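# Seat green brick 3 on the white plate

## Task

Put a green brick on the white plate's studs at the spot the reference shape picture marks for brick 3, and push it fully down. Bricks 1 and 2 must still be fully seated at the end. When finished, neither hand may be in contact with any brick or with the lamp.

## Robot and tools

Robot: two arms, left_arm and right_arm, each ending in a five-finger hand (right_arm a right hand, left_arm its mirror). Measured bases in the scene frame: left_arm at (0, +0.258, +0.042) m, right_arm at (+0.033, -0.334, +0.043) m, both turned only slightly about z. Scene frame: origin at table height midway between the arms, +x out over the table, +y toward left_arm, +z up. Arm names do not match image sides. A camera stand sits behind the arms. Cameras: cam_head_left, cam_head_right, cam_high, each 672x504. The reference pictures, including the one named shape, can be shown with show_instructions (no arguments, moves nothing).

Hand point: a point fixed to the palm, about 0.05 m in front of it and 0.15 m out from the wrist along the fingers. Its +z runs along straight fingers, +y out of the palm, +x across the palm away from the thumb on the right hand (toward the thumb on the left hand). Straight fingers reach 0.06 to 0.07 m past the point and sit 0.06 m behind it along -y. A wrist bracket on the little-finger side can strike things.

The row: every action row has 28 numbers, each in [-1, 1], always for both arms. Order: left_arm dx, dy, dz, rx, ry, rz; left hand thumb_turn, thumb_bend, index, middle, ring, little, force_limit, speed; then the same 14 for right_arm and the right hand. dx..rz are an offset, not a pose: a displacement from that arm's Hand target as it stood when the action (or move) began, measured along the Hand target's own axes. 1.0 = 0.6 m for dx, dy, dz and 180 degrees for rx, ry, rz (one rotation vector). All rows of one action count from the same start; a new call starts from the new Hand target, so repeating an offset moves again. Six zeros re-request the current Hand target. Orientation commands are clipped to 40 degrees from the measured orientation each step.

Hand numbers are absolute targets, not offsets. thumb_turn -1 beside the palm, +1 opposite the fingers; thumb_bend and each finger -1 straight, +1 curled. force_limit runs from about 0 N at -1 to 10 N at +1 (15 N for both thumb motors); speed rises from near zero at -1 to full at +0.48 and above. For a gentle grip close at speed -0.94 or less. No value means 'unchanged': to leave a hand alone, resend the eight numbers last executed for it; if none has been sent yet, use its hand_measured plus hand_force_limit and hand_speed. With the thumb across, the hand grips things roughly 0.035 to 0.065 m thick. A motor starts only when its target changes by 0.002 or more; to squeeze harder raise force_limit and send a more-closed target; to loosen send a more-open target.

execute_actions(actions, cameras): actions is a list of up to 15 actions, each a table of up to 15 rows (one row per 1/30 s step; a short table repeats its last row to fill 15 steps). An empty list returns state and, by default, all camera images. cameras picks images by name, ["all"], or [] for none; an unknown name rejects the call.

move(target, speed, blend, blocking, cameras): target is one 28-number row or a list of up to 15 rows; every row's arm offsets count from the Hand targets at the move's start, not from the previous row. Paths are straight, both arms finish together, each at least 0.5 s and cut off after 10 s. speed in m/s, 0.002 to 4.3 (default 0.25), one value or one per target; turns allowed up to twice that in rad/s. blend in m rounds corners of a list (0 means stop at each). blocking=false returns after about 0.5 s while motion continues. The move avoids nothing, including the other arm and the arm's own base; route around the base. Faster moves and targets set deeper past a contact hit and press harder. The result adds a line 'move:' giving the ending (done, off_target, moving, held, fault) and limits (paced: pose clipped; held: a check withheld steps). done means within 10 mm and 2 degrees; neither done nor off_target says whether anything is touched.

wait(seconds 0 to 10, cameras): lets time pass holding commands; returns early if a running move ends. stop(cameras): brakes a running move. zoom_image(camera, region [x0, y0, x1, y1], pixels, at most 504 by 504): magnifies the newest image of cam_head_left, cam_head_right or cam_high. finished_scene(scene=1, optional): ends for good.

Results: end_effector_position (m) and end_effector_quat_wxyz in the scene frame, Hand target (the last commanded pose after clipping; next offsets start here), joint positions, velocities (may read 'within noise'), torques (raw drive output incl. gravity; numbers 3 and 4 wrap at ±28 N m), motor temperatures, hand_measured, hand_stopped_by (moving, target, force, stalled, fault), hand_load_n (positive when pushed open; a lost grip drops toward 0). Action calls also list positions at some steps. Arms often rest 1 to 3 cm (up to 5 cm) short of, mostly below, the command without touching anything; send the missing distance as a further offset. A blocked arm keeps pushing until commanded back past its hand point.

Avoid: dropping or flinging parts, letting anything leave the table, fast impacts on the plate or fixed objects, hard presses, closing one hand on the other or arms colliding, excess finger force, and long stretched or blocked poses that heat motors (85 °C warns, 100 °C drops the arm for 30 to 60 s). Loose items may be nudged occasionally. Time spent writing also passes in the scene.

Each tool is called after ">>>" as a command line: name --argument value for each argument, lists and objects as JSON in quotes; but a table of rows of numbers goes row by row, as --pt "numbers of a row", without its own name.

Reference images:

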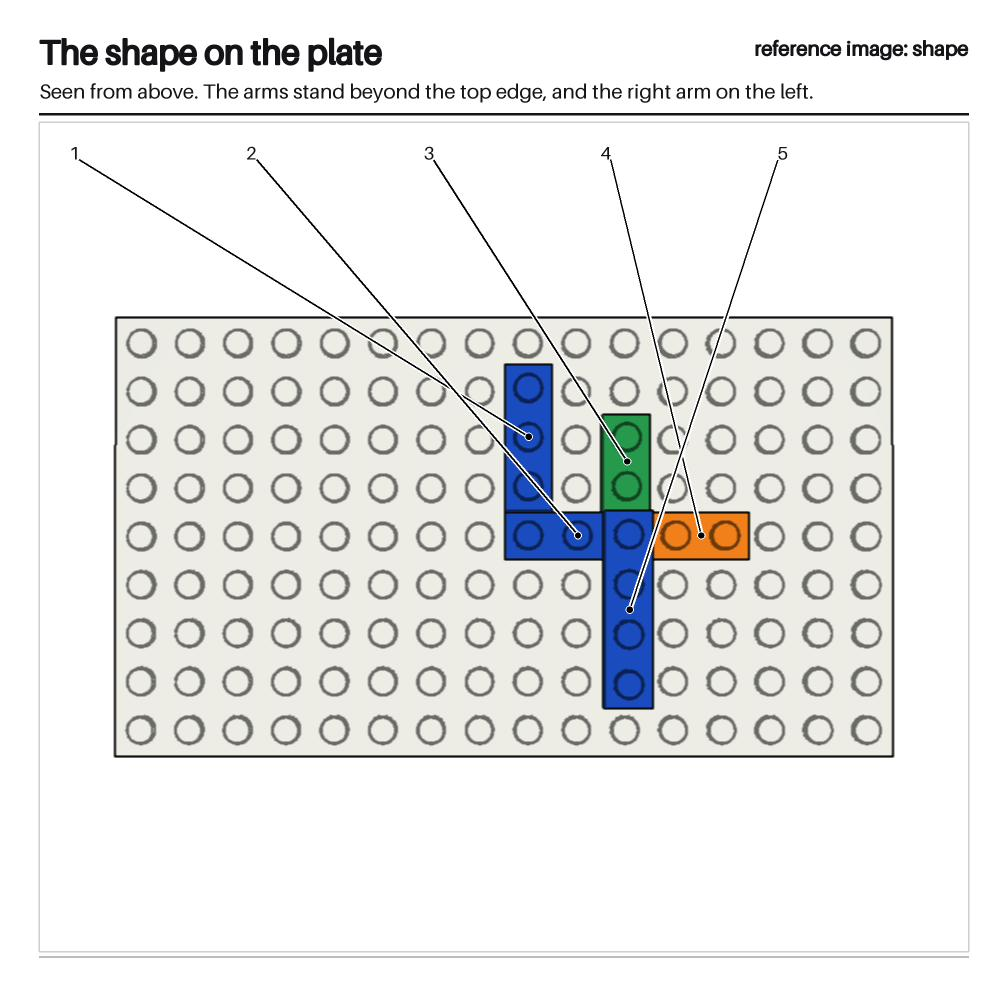

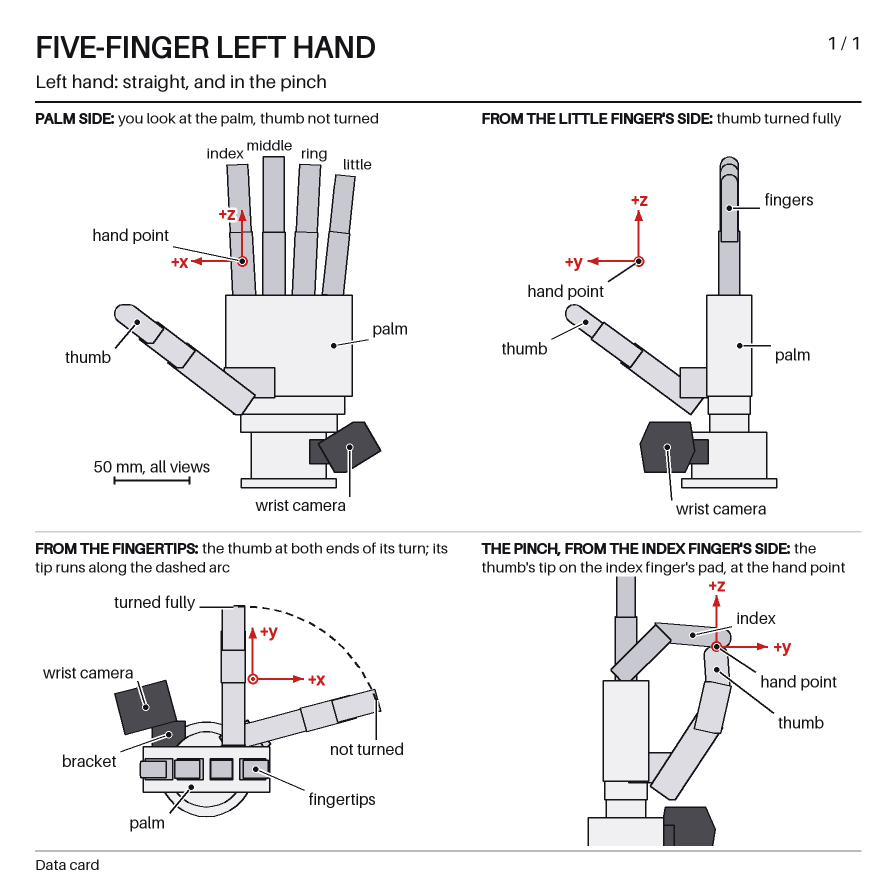

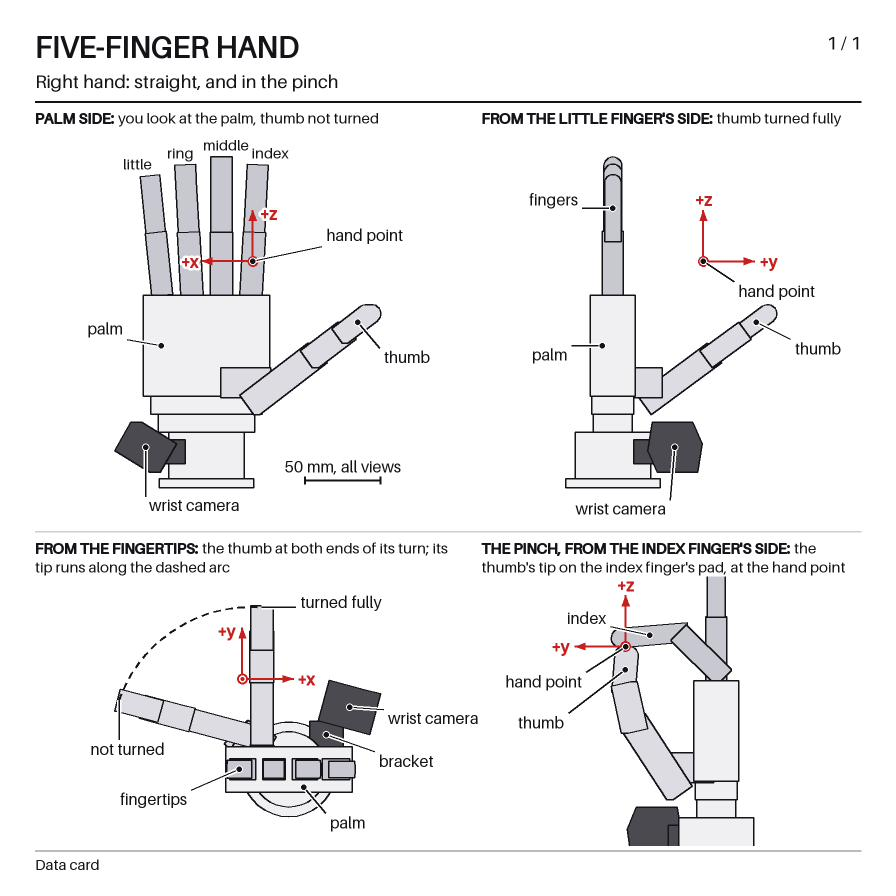

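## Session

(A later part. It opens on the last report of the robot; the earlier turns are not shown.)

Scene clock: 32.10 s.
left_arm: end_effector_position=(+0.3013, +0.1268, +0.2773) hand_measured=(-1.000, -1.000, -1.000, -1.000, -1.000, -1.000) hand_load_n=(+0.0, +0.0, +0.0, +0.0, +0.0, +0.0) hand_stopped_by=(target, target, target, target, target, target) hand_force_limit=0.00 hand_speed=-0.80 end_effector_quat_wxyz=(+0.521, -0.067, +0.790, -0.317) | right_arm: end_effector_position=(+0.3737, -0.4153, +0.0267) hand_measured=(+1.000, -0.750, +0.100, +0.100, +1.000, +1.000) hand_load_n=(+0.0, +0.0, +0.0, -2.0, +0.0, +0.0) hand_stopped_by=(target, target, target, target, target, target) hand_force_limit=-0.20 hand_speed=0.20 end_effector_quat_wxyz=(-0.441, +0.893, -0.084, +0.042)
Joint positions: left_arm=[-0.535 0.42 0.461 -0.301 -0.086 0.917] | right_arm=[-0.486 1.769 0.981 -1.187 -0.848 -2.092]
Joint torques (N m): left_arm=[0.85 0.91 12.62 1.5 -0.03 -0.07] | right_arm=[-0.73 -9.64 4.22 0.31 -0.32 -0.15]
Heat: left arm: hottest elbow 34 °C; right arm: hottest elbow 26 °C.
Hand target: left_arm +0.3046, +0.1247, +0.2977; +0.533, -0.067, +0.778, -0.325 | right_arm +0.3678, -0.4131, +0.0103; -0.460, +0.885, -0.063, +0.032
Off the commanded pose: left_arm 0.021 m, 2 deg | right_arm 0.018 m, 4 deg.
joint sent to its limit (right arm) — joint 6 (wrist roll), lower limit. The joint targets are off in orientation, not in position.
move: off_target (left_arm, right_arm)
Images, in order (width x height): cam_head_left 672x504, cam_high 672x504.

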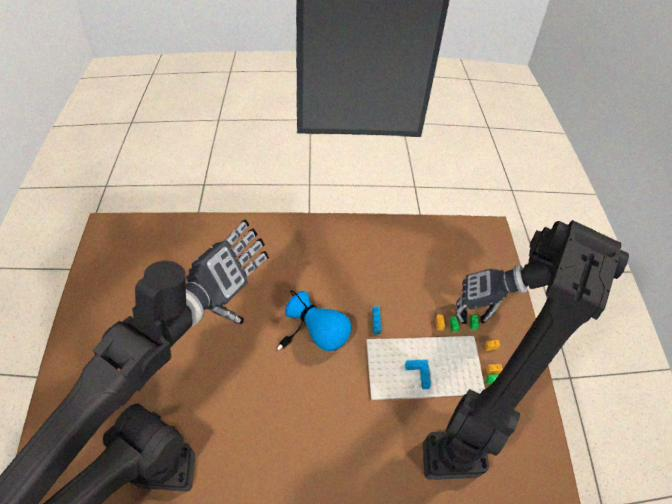

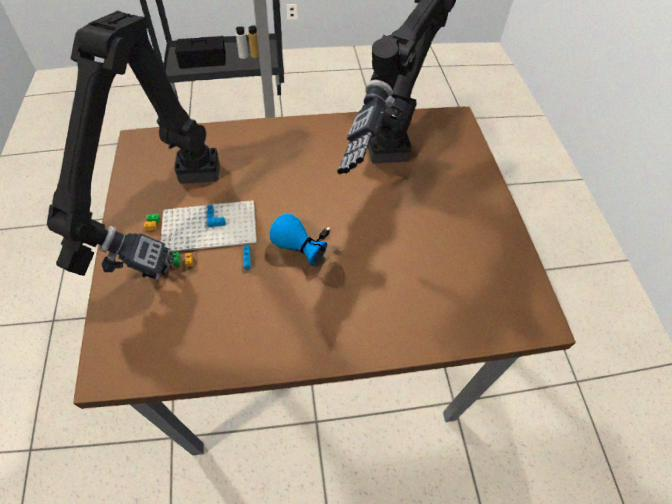

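>>> move --target '[0,0,0,0,0,0,-1,-1,-1,-1,-1,-1,0,-0.8, -0.0117,-0.0132,-0.0102,0,0,0, 1,-0.75,0.1,0.1,1,1,-0.2,0.2]' --speed 0.1 --cameras '["cam_head_left","cam_high"]'

>>> zoom_image --camera "cam_head_left" --region '[440, 290, 520, 350]'

>>> zoom_image --camera "cam_high" --region '[120, 220, 200, 280]'

Scene clock: 33.93 s.
left_arm: end_effector_position=(+0.3013, +0.1268, +0.2773) hand_measured=(-1.000, -1.000, -1.000, -1.000, -1.000, -1.000) hand_load_n=(+0.0, +0.0, +0.0, +0.0, +0.0, +0.0) hand_stopped_by=(target, target, target, target, target, target) hand_force_limit=0.00 hand_speed=-0.80 end_effector_quat_wxyz=(+0.521, -0.067, +0.790, -0.317) | right_arm: end_effector_position=(+0.3717, -0.4141, +0.0271) hand_measured=(+1.000, -0.750, +0.100, +0.100, +1.000, +1.000) hand_load_n=(+0.0, +0.0, +0.0, -3.0, +0.0, +0.0) hand_stopped_by=(target, target, target, target, target, target) hand_force_limit=-0.20 hand_speed=0.20 end_effector_quat_wxyz=(-0.441, +0.893, -0.084, +0.042)
Joint positions: left_arm=[-0.535 0.42 0.461 -0.301 -0.086 0.917] | right_arm=[-0.486 1.764 0.974 -1.187 -0.848 -2.093]
Joint torques (N m): left_arm=[0.91 0.97 12.6 1.5 -0.03 -0.07] | right_arm=[-1.26 -11.93 3.64 -0.29 -0.15 -0.14]
Heat: left arm: hottest elbow 34 °C; right arm: hottest elbow 26 °C.
Hand target: left_arm +0.3046, +0.1247, +0.2977; +0.533, -0.067, +0.778, -0.325 | right_arm +0.3608, -0.4125, +0.0204; -0.460, +0.885, -0.063, +0.032
Off the commanded pose: left_arm 0.021 m, 2 deg | right_arm 0.013 m, 4 deg.
joint sent to its limit (right arm) — joint 6 (wrist roll), lower limit. The joint targets are off in orientation, not in position.
move: off_target (left_arm, right_arm)
Images, in order (width x height): cam_head_left 672x504, cam_high 672x504.

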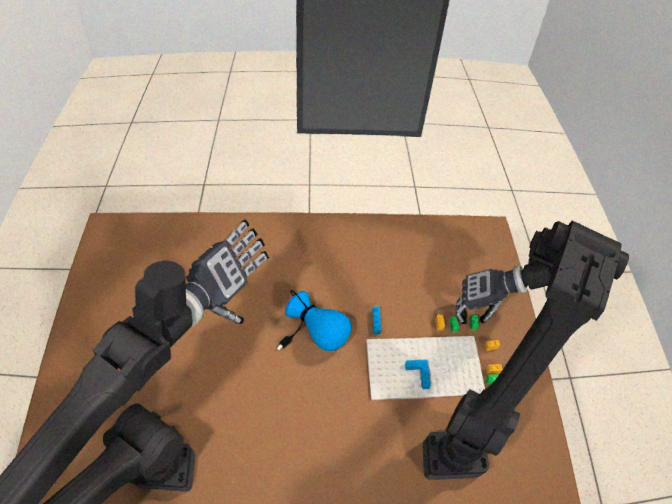

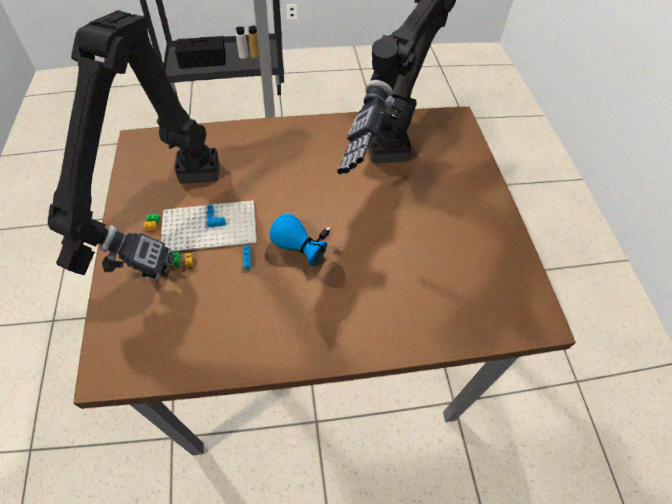

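Scaled by 6.300 from the camera's 672x504 image, which has a finer 960x720 frame.

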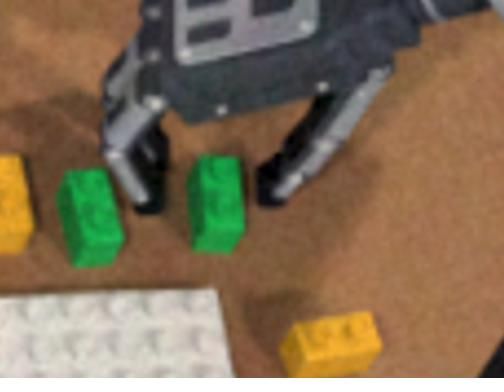

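Scaled by 6.300 from the camera's 672x504 image, which has a finer 960x720 frame.

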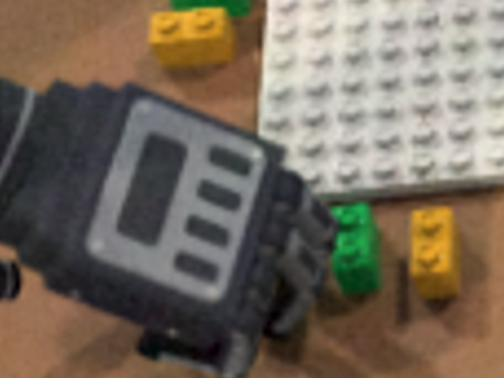

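>>> move --pt "0 0 0 0 0 0 -1 -1 -1 -1 -1 -1 0 -0.8 0 -0.0142 -0.0088 0 0 0 1 -0.75 0.1 0.2 1 1 -0.2 0.2" --pt "0 0 0 0 0 0 -1 -1 -1 -1 -1 -1 0 -0.8 0 0.0028 0.003 0 0 0 1 -0.75 0.1 0.2 1 1 -0.2 0.2" --speed 0.1 --cameras '["cam_head_left","cam_high"]'

>>> zoom_image --camera "cam_head_left" --region '[440, 290, 520, 350]'

>>> zoom_image --camera "cam_high" --region '[120, 220, 200, 280]'

Scene clock: 36.93 s.
left_arm: end_effector_position=(+0.3013, +0.1268, +0.2773) hand_measured=(-1.000, -1.000, -1.000, -1.000, -1.000, -1.000) hand_load_n=(+0.0, +0.0, +0.0, +0.0, +0.0, +0.0) hand_stopped_by=(target, target, target, target, target, target) hand_force_limit=0.00 hand_speed=-0.80 end_effector_quat_wxyz=(+0.521, -0.067, +0.790, -0.317) | right_arm: end_effector_position=(+0.3667, -0.4125, +0.0252) hand_measured=(+1.000, -0.750, +0.100, +0.200, +1.000, +1.000) hand_load_n=(+0.5, +0.0, +0.0, +0.0, +0.0, +0.0) hand_stopped_by=(target, target, target, target, target, target) hand_force_limit=-0.20 hand_speed=0.20 end_effector_quat_wxyz=(-0.441, +0.893, -0.085, +0.036)
Joint positions: left_arm=[-0.535 0.42 0.461 -0.301 -0.086 0.917] | right_arm=[-0.486 1.764 0.965 -1.189 -0.842 -2.094]
Joint torques (N m): left_arm=[0.91 0.91 12.6 1.5 -0.03 -0.07] | right_arm=[-1.2 -11.4 4.11 -0.03 -0.38 -0.12]
Motor temperatures (°C): left_arm=[25 24 35 22 22 21] | right_arm=[25 25 26 20 22 21]
Heat: left arm: hottest elbow 35 °C; right arm: hottest elbow 26 °C.
Hand target: left_arm +0.3046, +0.1247, +0.2977; +0.533, -0.067, +0.778, -0.325 | right_arm +0.3608, -0.4120, +0.0180; -0.460, +0.885, -0.063, +0.031
Off the commanded pose: left_arm 0.021 m, 2 deg | right_arm 0.009 m, 4 deg.
joint sent to its limit (right arm) — joint 6 (wrist roll), lower limit. The joint targets are off in orientation, not in position.
move: off_target (left_arm, right_arm)
Images, in order (width x height): cam_head_left 672x504, cam_high 672x504.

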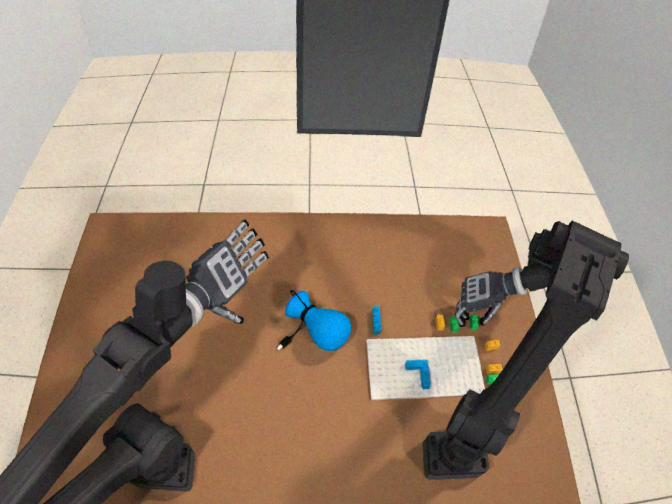

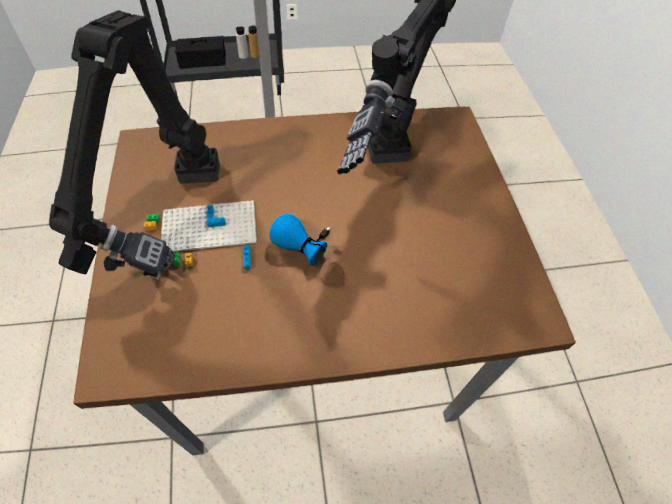

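Scaled by 6.300 from the camera's 672x504 image, which has a finer 960x720 frame.

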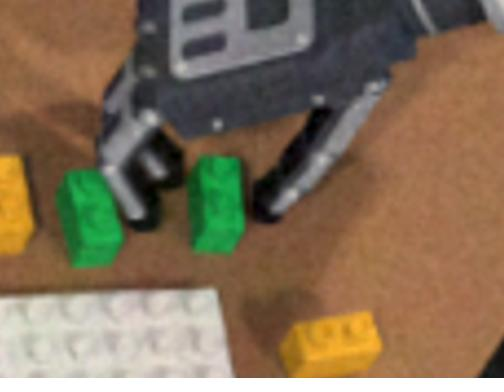

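Scaled by 6.300 from the camera's 672x504 image, which has a finer 960x720 frame.

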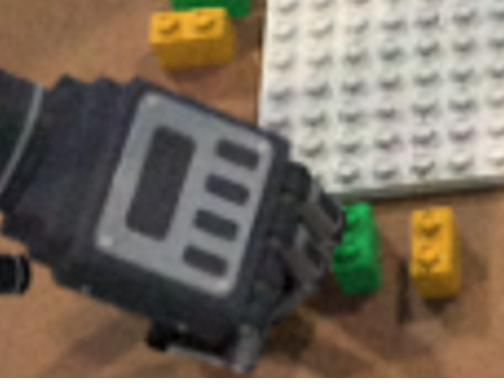

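>>> move --target '[0,0,0,0,0,0,-1,-1,-1,-1,-1,-1,0,-0.8, 0.0014,0.0057,-0.0081,0,0,0, 1,-0.7,0.15,0.15,1,1,-0.2,0.2]' --speed 0.1 --cameras '["cam_head_left","cam_high"]'

>>> zoom_image --camera "cam_head_left" --region '[440, 290, 520, 350]'

Scene clock: 39.23 s.
left_arm: end_effector_position=(+0.3013, +0.1268, +0.2773) hand_measured=(-1.000, -1.000, -1.000, -1.000, -1.000, -1.000) hand_load_n=(+0.0, +0.0, +0.0, +0.0, +0.0, +0.0) hand_stopped_by=(target, target, target, target, target, target) hand_force_limit=0.00 hand_speed=-0.80 end_effector_quat_wxyz=(+0.521, -0.067, +0.790, -0.317) | right_arm: end_effector_position=(+0.3660, -0.4150, +0.0258) hand_measured=(+1.000, -0.700, +0.150, +0.150, +1.000, +1.000) hand_load_n=(+0.0, +0.0, +0.0, -2.5, +0.0, +0.0) hand_stopped_by=(target, target, target, target, target, target) hand_force_limit=-0.20 hand_speed=0.20 end_effector_quat_wxyz=(-0.439, +0.893, -0.087, +0.038)
Joint positions: left_arm=[-0.535 0.42 0.461 -0.301 -0.086 0.917] | right_arm=[-0.492 1.761 0.965 -1.189 -0.839 -2.094]
Joint torques (N m): left_arm=[0.91 0.91 12.62 1.51 -0.03 -0.06] | right_arm=[-1.55 -10.87 4.72 -0.17 -0.17 -0.12]
Heat: left arm: hottest elbow 35 °C; right arm: hottest elbow 26 °C.
Hand target: left_arm +0.3046, +0.1247, +0.2977; +0.533, -0.067, +0.778, -0.325 | right_arm +0.3608, -0.4180, +0.0180; -0.460, +0.885, -0.063, +0.031
Off the commanded pose: left_arm 0.021 m, 2 deg | right_arm 0.010 m, 4 deg.
joint sent to its limit (right arm) — joint 6 (wrist roll), lower limit. The joint targets are off in orientation, not in position.
move: off_target (left_arm, right_arm)
Images, in order (width x height): cam_head_left 672x504, cam_high 672x504.

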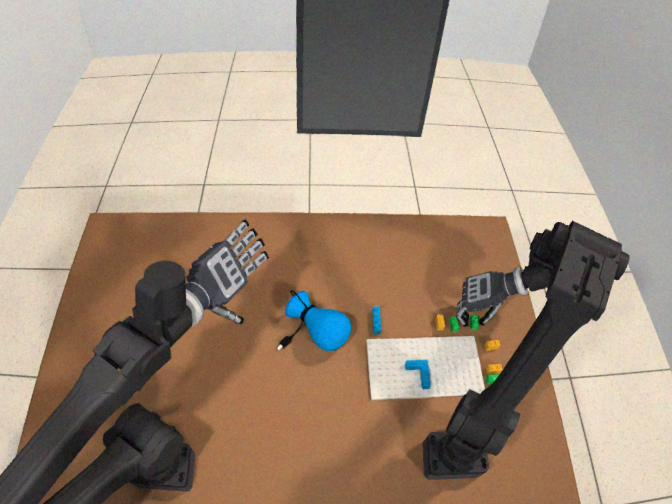

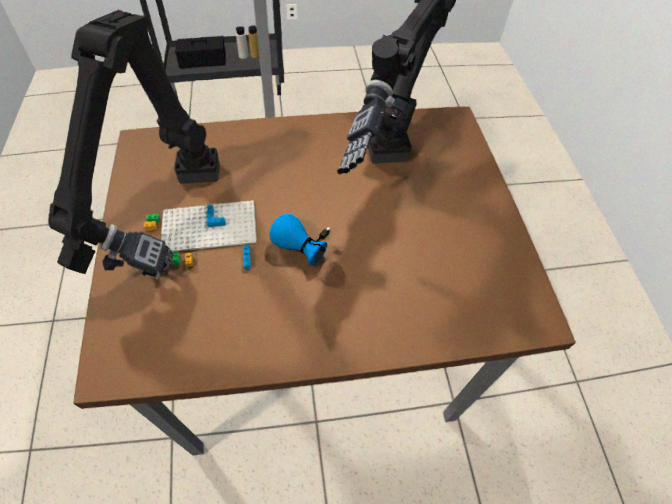

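Scaled by 6.300 from the camera's 672x504 image, which has a finer 960x720 frame.

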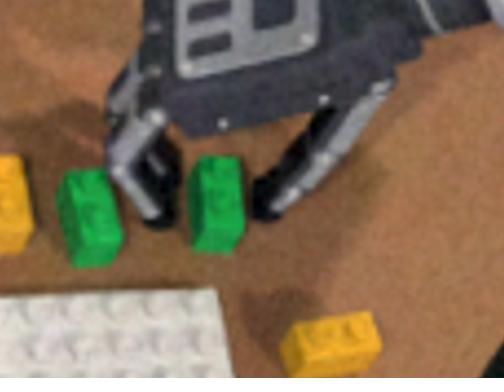

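>>> move --target '[0,0,0,0,0,0,-1,-1,-1,-1,-1,-1,0,-0.8, 0,0,0,0,0,0, 1,-0.55,0.5,0.5,1,1,-0.4,-0.8]' --speed 0.1 --cameras '["cam_head_left","cam_high"]'

>>> zoom_image --camera "cam_head_left" --region '[440, 290, 520, 350]'

Scene clock: 40.37 s.
left_arm: end_effector_position=(+0.3013, +0.1268, +0.2773) hand_measured=(-1.000, -1.000, -1.000, -1.000, -1.000, -1.000) hand_load_n=(+0.0, +0.0, +0.0, +0.0, +0.0, -0.5) hand_stopped_by=(target, target, target, target, target, target) hand_force_limit=0.00 hand_speed=-0.80 end_effector_quat_wxyz=(+0.521, -0.067, +0.790, -0.317) | right_arm: end_effector_position=(+0.3652, -0.4160, +0.0252) hand_measured=(+1.000, -0.622, +0.388, +0.314, +1.000, +1.000) hand_load_n=(-2.0, +12.0, +3.5, +3.0, +0.0, +0.0) hand_stopped_by=(target, force, force, force, target, target) hand_force_limit=-0.40 hand_speed=-0.80 end_effector_quat_wxyz=(-0.437, +0.895, -0.087, +0.036)
Joint positions: left_arm=[-0.535 0.42 0.461 -0.301 -0.086 0.917] | right_arm=[-0.493 1.761 0.965 -1.189 -0.833 -2.094]
Joint torques (N m): left_arm=[0.91 0.97 12.6 1.5 -0.03 -0.07] | right_arm=[-1.55 -10.87 4.7 -0.17 -0.37 -0.13]
Heat: left arm: hottest elbow 35 °C; right arm: hottest elbow 26 °C.
Hand target: left_arm +0.3046, +0.1247, +0.2977; +0.533, -0.067, +0.778, -0.325 | right_arm +0.3608, -0.4180, +0.0180; -0.460, +0.885, -0.063, +0.031
Off the commanded pose: left_arm 0.021 m, 2 deg | right_arm 0.009 m, 4 deg.
joint sent to its limit (right arm) — joint 6 (wrist roll), lower limit. The joint targets are off in orientation, not in position.
move: off_target (left_arm, right_arm)
Images, in order (width x height): cam_head_left 672x504, cam_high 672x504.

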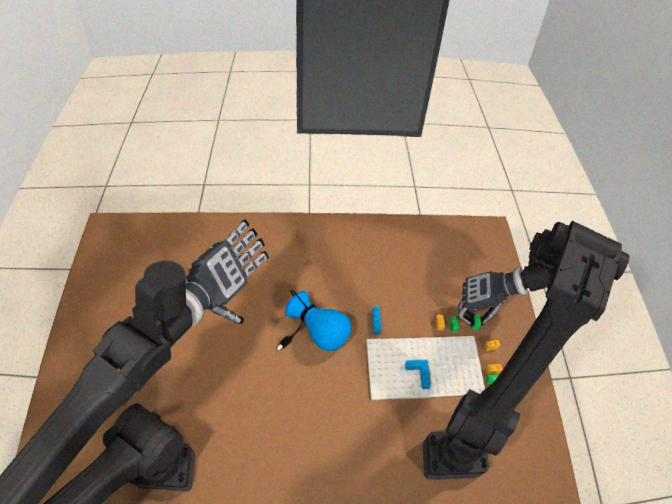

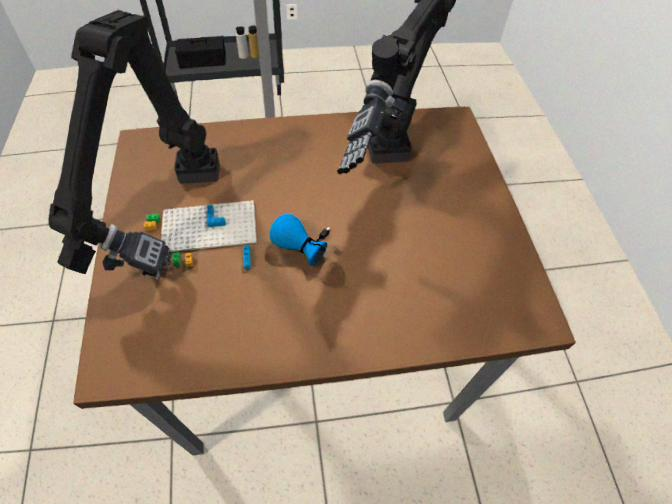

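Scaled by 6.300 from the camera's 672x504 image, which has a finer 960x720 frame.

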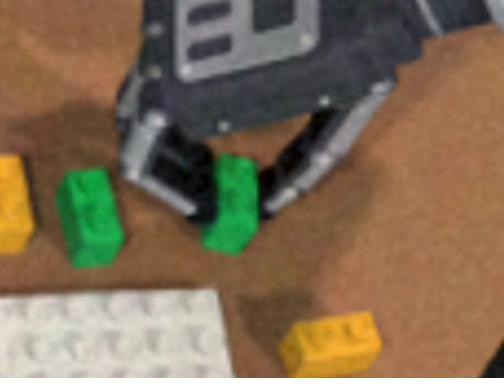

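>>> zoom_image --camera "cam_head_left" --region '[462, 305, 502, 335]'

>>> zoom_image --camera "cam_high" --region '[140, 240, 200, 285]'

Scaled by 12.600 from the camera's 672x504 image, which has a finer 960x720 frame.

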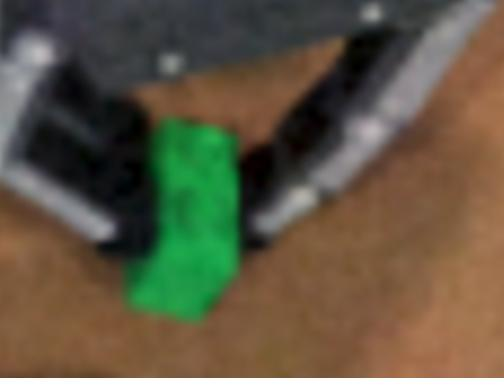

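Scaled by 8.400 from the camera's 672x504 image, which has a finer 960x720 frame.

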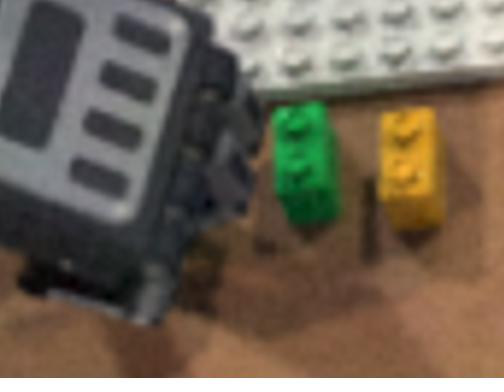

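>>> move --target '[0,0,0,0,0,0,-1,-1,-1,-1,-1,-1,0,-0.8, 0,-0.0818,-0.0574,0,0,0, 1,-0.55,0.5,0.5,1,1,-0.4,-0.8]' --speed 0.1 --cameras '["cam_head_left","cam_high"]'

>>> zoom_image --camera "cam_head_left" --region '[450, 285, 510, 330]'

>>> zoom_image --camera "cam_high" --region '[120, 210, 200, 270]'

Scene clock: 44.43 s.
left_arm: end_effector_position=(+0.3013, +0.1268, +0.2773) hand_measured=(-1.000, -1.000, -1.000, -1.000, -1.000, -1.000) hand_load_n=(+0.0, +0.0, +0.0, +0.0, +0.0, +0.0) hand_stopped_by=(target, target, target, target, target, target) hand_force_limit=0.00 hand_speed=-0.80 end_effector_quat_wxyz=(+0.521, -0.067, +0.790, -0.317) | right_arm: end_effector_position=(+0.3468, -0.4054, +0.0666) hand_measured=(+1.000, -0.622, +0.388, +0.314, +1.000, +1.000) hand_load_n=(-2.0, +12.5, +3.0, +3.5, +0.0, +0.0) hand_stopped_by=(target, force, force, force, target, target) hand_force_limit=-0.40 hand_speed=-0.80 end_effector_quat_wxyz=(-0.446, +0.890, -0.096, +0.015)
Joint positions: left_arm=[-0.535 0.42 0.461 -0.301 -0.086 0.917] | right_arm=[-0.493 1.671 0.965 -1.33 -0.832 -2.094]
Joint torques (N m): left_arm=[0.91 0.91 12.6 1.48 -0.03 -0.06] | right_arm=[-1.49 -11.93 8.77 -0.9 -0.36 -0.12]
Heat: left arm: hottest elbow 36 °C; right arm: hottest elbow 26 °C.
Hand target: left_arm +0.3046, +0.1247, +0.2977; +0.533, -0.067, +0.778, -0.325 | right_arm +0.3610, -0.4180, +0.0779; -0.460, +0.885, -0.063, +0.032
Off the commanded pose: left_arm 0.021 m, 2 deg | right_arm 0.022 m, 5 deg.
joint sent to its limit (right arm) — joint 6 (wrist roll), lower limit. The joint targets are off in orientation, not in position.
move: off_target (left_arm, right_arm)
Images, in order (width x height): cam_head_left 672x504, cam_high 672x504.

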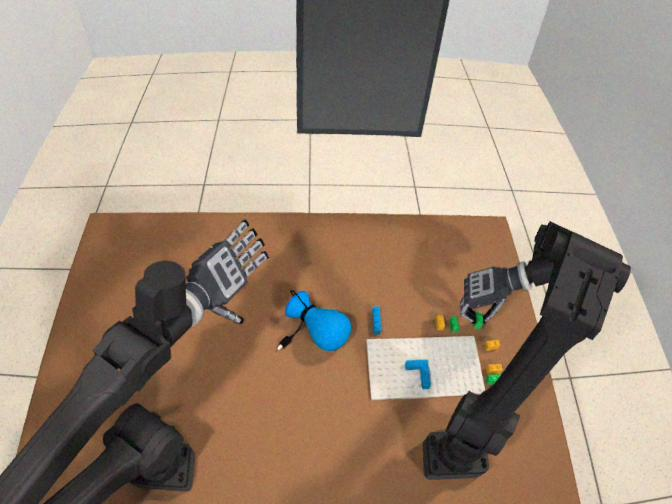

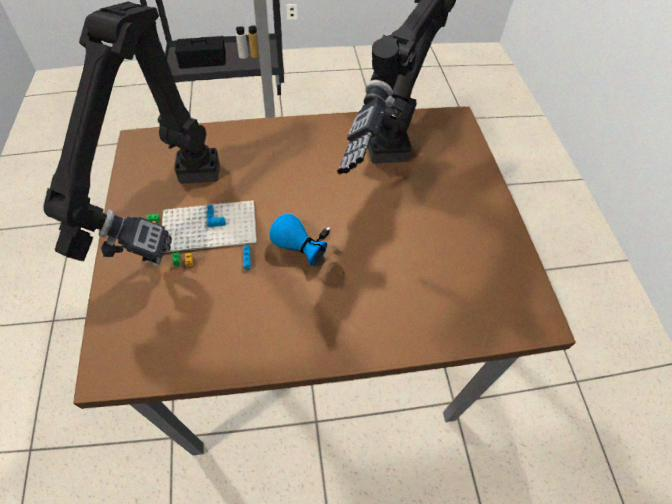

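Scaled by 8.400 from the camera's 672x504 image, which has a finer 960x720 frame.

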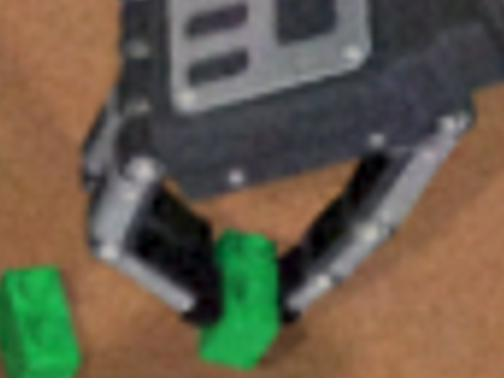

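Scaled by 6.300 from the camera's 672x504 image, which has a finer 960x720 frame.

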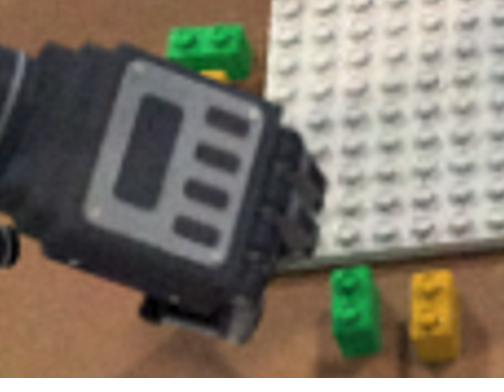

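>>> zoom_image --camera "cam_head_left" --region '[395, 345, 445, 400]'

>>> zoom_image --camera "cam_high" --region '[190, 195, 250, 250]'

>>> zoom_image --camera "cam_head_right" --region '[395, 345, 455, 400]'

Scaled by 9.164 from the camera's 672x504 image, which has a finer 960x720 frame.

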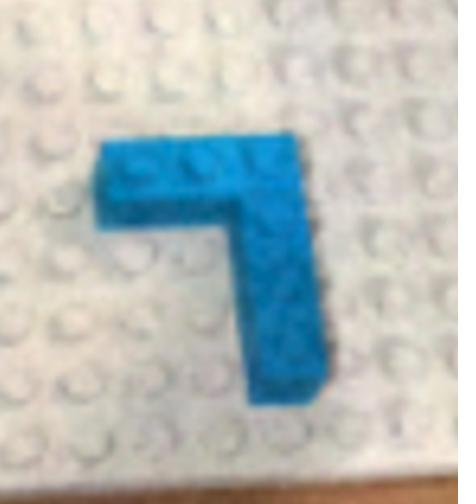

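Scaled by 8.400 from the camera's 672x504 image, which has a finer 960x720 frame.

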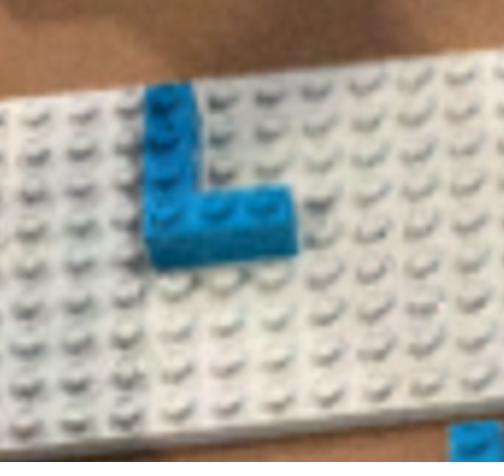

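This scene's latest camera images include none from cam_head_right. They are from: cam_head_left, cam_high. cam_head_right's image comes with the result of a call that names it in "cameras".

>>> move --pt "0 0 0 0 0 0 -1 -1 -1 -1 -1 -1 0 -0.8 0 -0.0409 -0.0287 0 0 0 1 -0.55 0.5 0.5 1 1 -0.4 -0.8" --pt "0 0 0 0 0 0 -1 -1 -1 -1 -1 -1 0 -0.8 -0.2307 -0.1725 0.1535 -0.0166 -0.048 -0.0315 1 -0.55 0.5 0.5 1 1 -0.4 -0.8" --speed 0.12 --blend 0.02 --cameras '["all"]'

>>> zoom_image --camera "cam_head_left" --region '[360, 310, 480, 400]'

>>> zoom_image --camera "cam_high" --region '[150, 160, 270, 260]'

>>> zoom_image --camera "cam_head_right" --region '[360, 310, 480, 400]'

Scene clock: 56.50 s.
left_arm: end_effector_position=(+0.3013, +0.1268, +0.2773) hand_measured=(-1.000, -1.000, -1.000, -1.000, -1.000, -1.000) hand_load_n=(+0.0, +0.0, +0.0, +0.0, +0.0, +0.0) hand_stopped_by=(target, target, target, target, target, target) hand_force_limit=0.00 hand_speed=-0.80 end_effector_quat_wxyz=(+0.521, -0.067, +0.790, -0.317) | right_arm: end_effector_position=(+0.2461, -0.2680, +0.1112) hand_measured=(+1.000, -0.622, +0.388, +0.314, +1.000, +1.000) hand_load_n=(-1.5, +12.5, +3.0, +3.0, +0.0, +0.0) hand_stopped_by=(target, force, force, force, target, target) hand_force_limit=-0.40 hand_speed=-0.80 end_effector_quat_wxyz=(-0.439, +0.898, +0.013, -0.015)
Joint positions: left_arm=[-0.535 0.42 0.461 -0.301 -0.086 0.917] | right_arm=[-0.152 1.216 0.653 -1.301 -0.875 -1.927]
Joint torques (N m): left_arm=[0.91 0.91 12.6 1.51 -0.03 -0.07] | right_arm=[-0.09 -5.66 5.64 0.08 -0.57 0.05]
Heat: left arm: hottest elbow 38 °C; right arm: hottest shoulder 26 °C.
Hand target: left_arm +0.3046, +0.1247, +0.2977; +0.533, -0.067, +0.778, -0.325 | right_arm +0.2429, -0.2651, +0.1101; -0.438, +0.899, +0.015, -0.014
Off the commanded pose: left_arm 0.021 m, 2 deg | right_arm 0.004 m, 0 deg.
move: off_target (left_arm); blend cut to 0.0182 m at target 1

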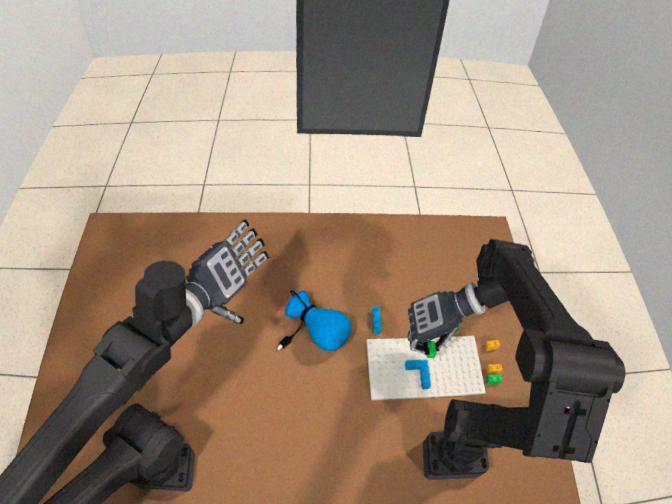

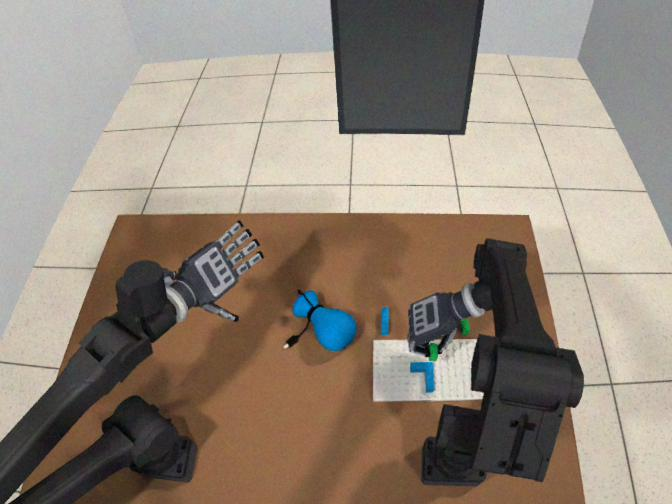

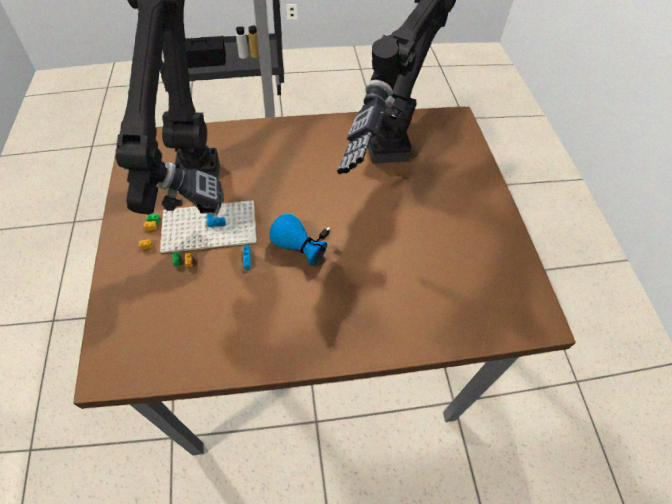

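Scaled by 4.200 from the camera's 672x504 image, which has a finer 960x720 frame.

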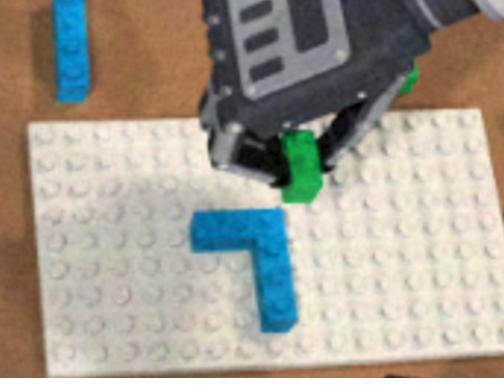

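Scaled by 4.200 from the camera's 672x504 image, which has a finer 960x720 frame.

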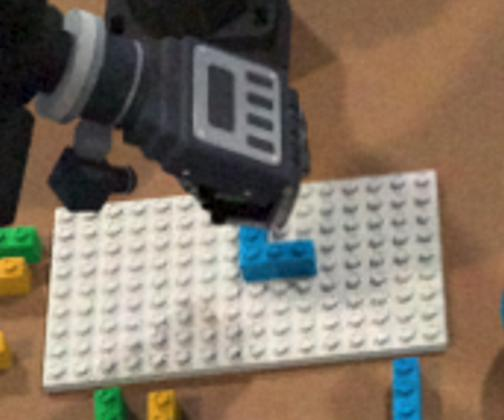

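Scaled by 4.200 from the camera's 672x504 image, which has a finer 960x720 frame.

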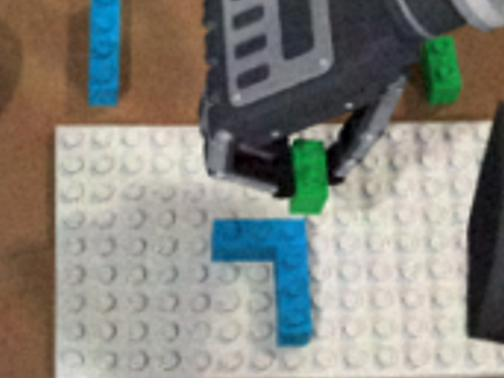

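>>> move --target '[0,0,0,0,0,0,-1,-1,-1,-1,-1,-1,0,-0.8, -0.037,-0.0003,0.0822,-0.0002,-0.0131,-0.0103, 1,-0.55,0.5,0.5,1,1,-0.4,-0.8]' --speed 0.12 --cameras '["all"]'

>>> zoom_image --camera "cam_head_left" --region '[380, 330, 460, 390]'

>>> zoom_image --camera "cam_high" --region '[170, 180, 250, 240]'

>>> zoom_image --camera "cam_head_right" --region '[380, 330, 460, 390]'

Scene clock: 60.67 s.
left_arm: end_effector_position=(+0.3013, +0.1268, +0.2773) hand_measured=(-1.000, -1.000, -1.000, -1.000, -1.000, -1.000) hand_load_n=(+0.0, +0.0, +0.0, +0.0, +0.0, -0.5) hand_stopped_by=(target, target, target, target, target, target) hand_force_limit=0.00 hand_speed=-0.80 end_effector_quat_wxyz=(+0.521, -0.067, +0.790, -0.317) | right_arm: end_effector_position=(+0.2231, -0.2294, +0.0817) hand_measured=(+1.000, -0.622, +0.388, +0.314, +1.000, +1.000) hand_load_n=(-2.0, +12.0, +3.0, +3.5, +0.0, +0.0) hand_stopped_by=(target, force, force, force, target, target) hand_force_limit=-0.40 hand_speed=-0.80 end_effector_quat_wxyz=(-0.439, +0.898, +0.036, -0.025)
Joint positions: left_arm=[-0.535 0.42 0.461 -0.301 -0.086 0.917] | right_arm=[0.006 1.177 0.537 -1.095 -0.899 -1.763]
Joint torques (N m): left_arm=[0.91 0.91 12.62 1.51 -0.03 -0.07] | right_arm=[0.09 -4.72 5.41 0.24 -0.56 0.04]
Heat: left arm: hottest elbow 39 °C; right arm: hottest shoulder 26 °C.
Hand target: left_arm +0.3046, +0.1247, +0.2977; +0.533, -0.067, +0.778, -0.325 | right_arm +0.2189, -0.2271, +0.0802; -0.438, +0.898, +0.039, -0.025
Off the commanded pose: left_arm 0.021 m, 2 deg | right_arm 0.005 m, 0 deg.
move: off_target (left_arm)

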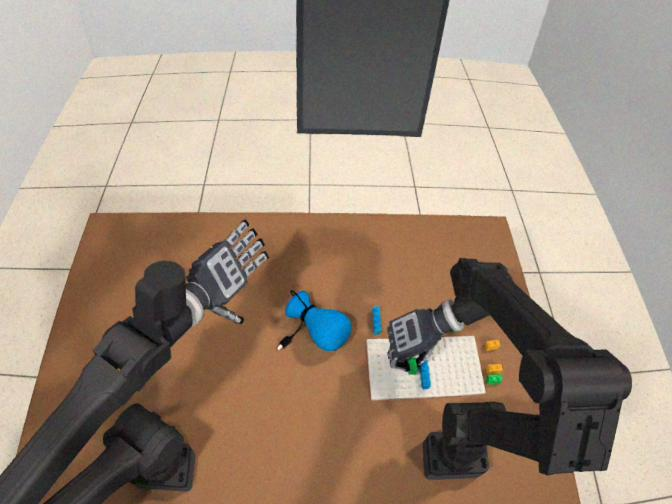

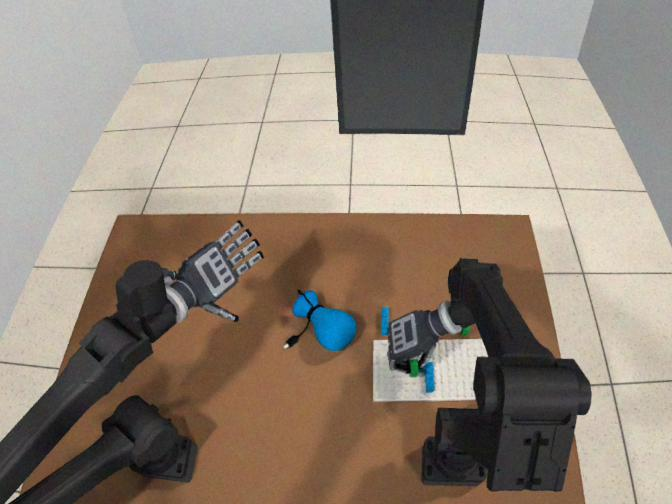

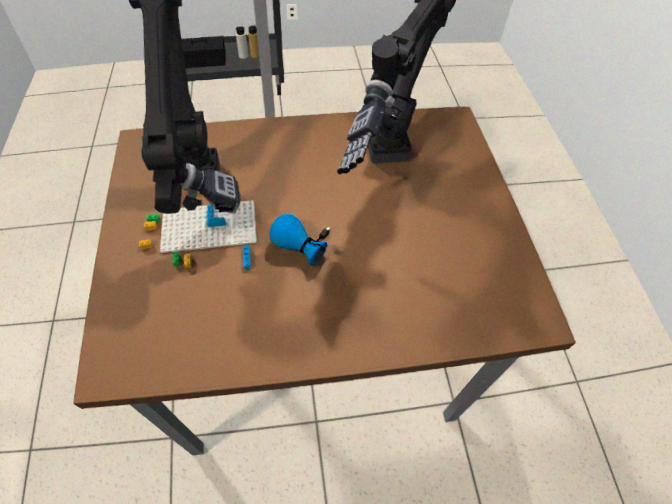

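Scaled by 6.300 from the camera's 672x504 image, which has a finer 960x720 frame.

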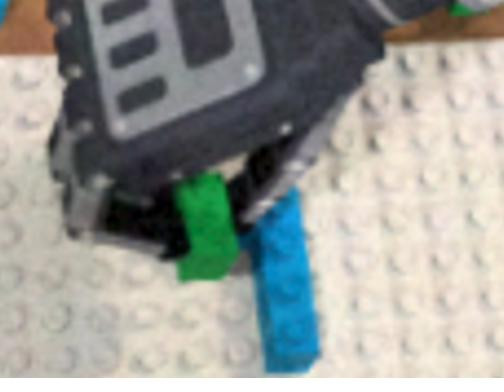

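Scaled by 6.300 from the camera's 672x504 image, which has a finer 960x720 frame.

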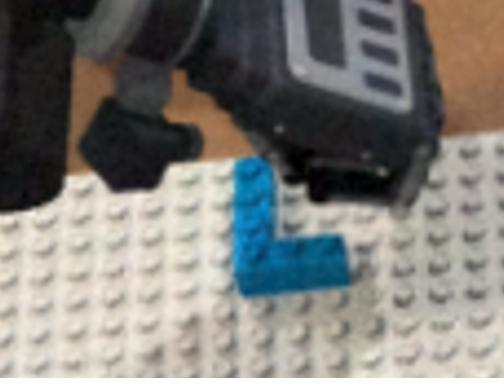

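Scaled by 6.300 from the camera's 672x504 image, which has a finer 960x720 frame.

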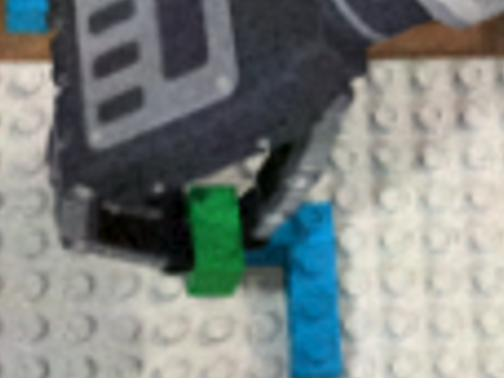

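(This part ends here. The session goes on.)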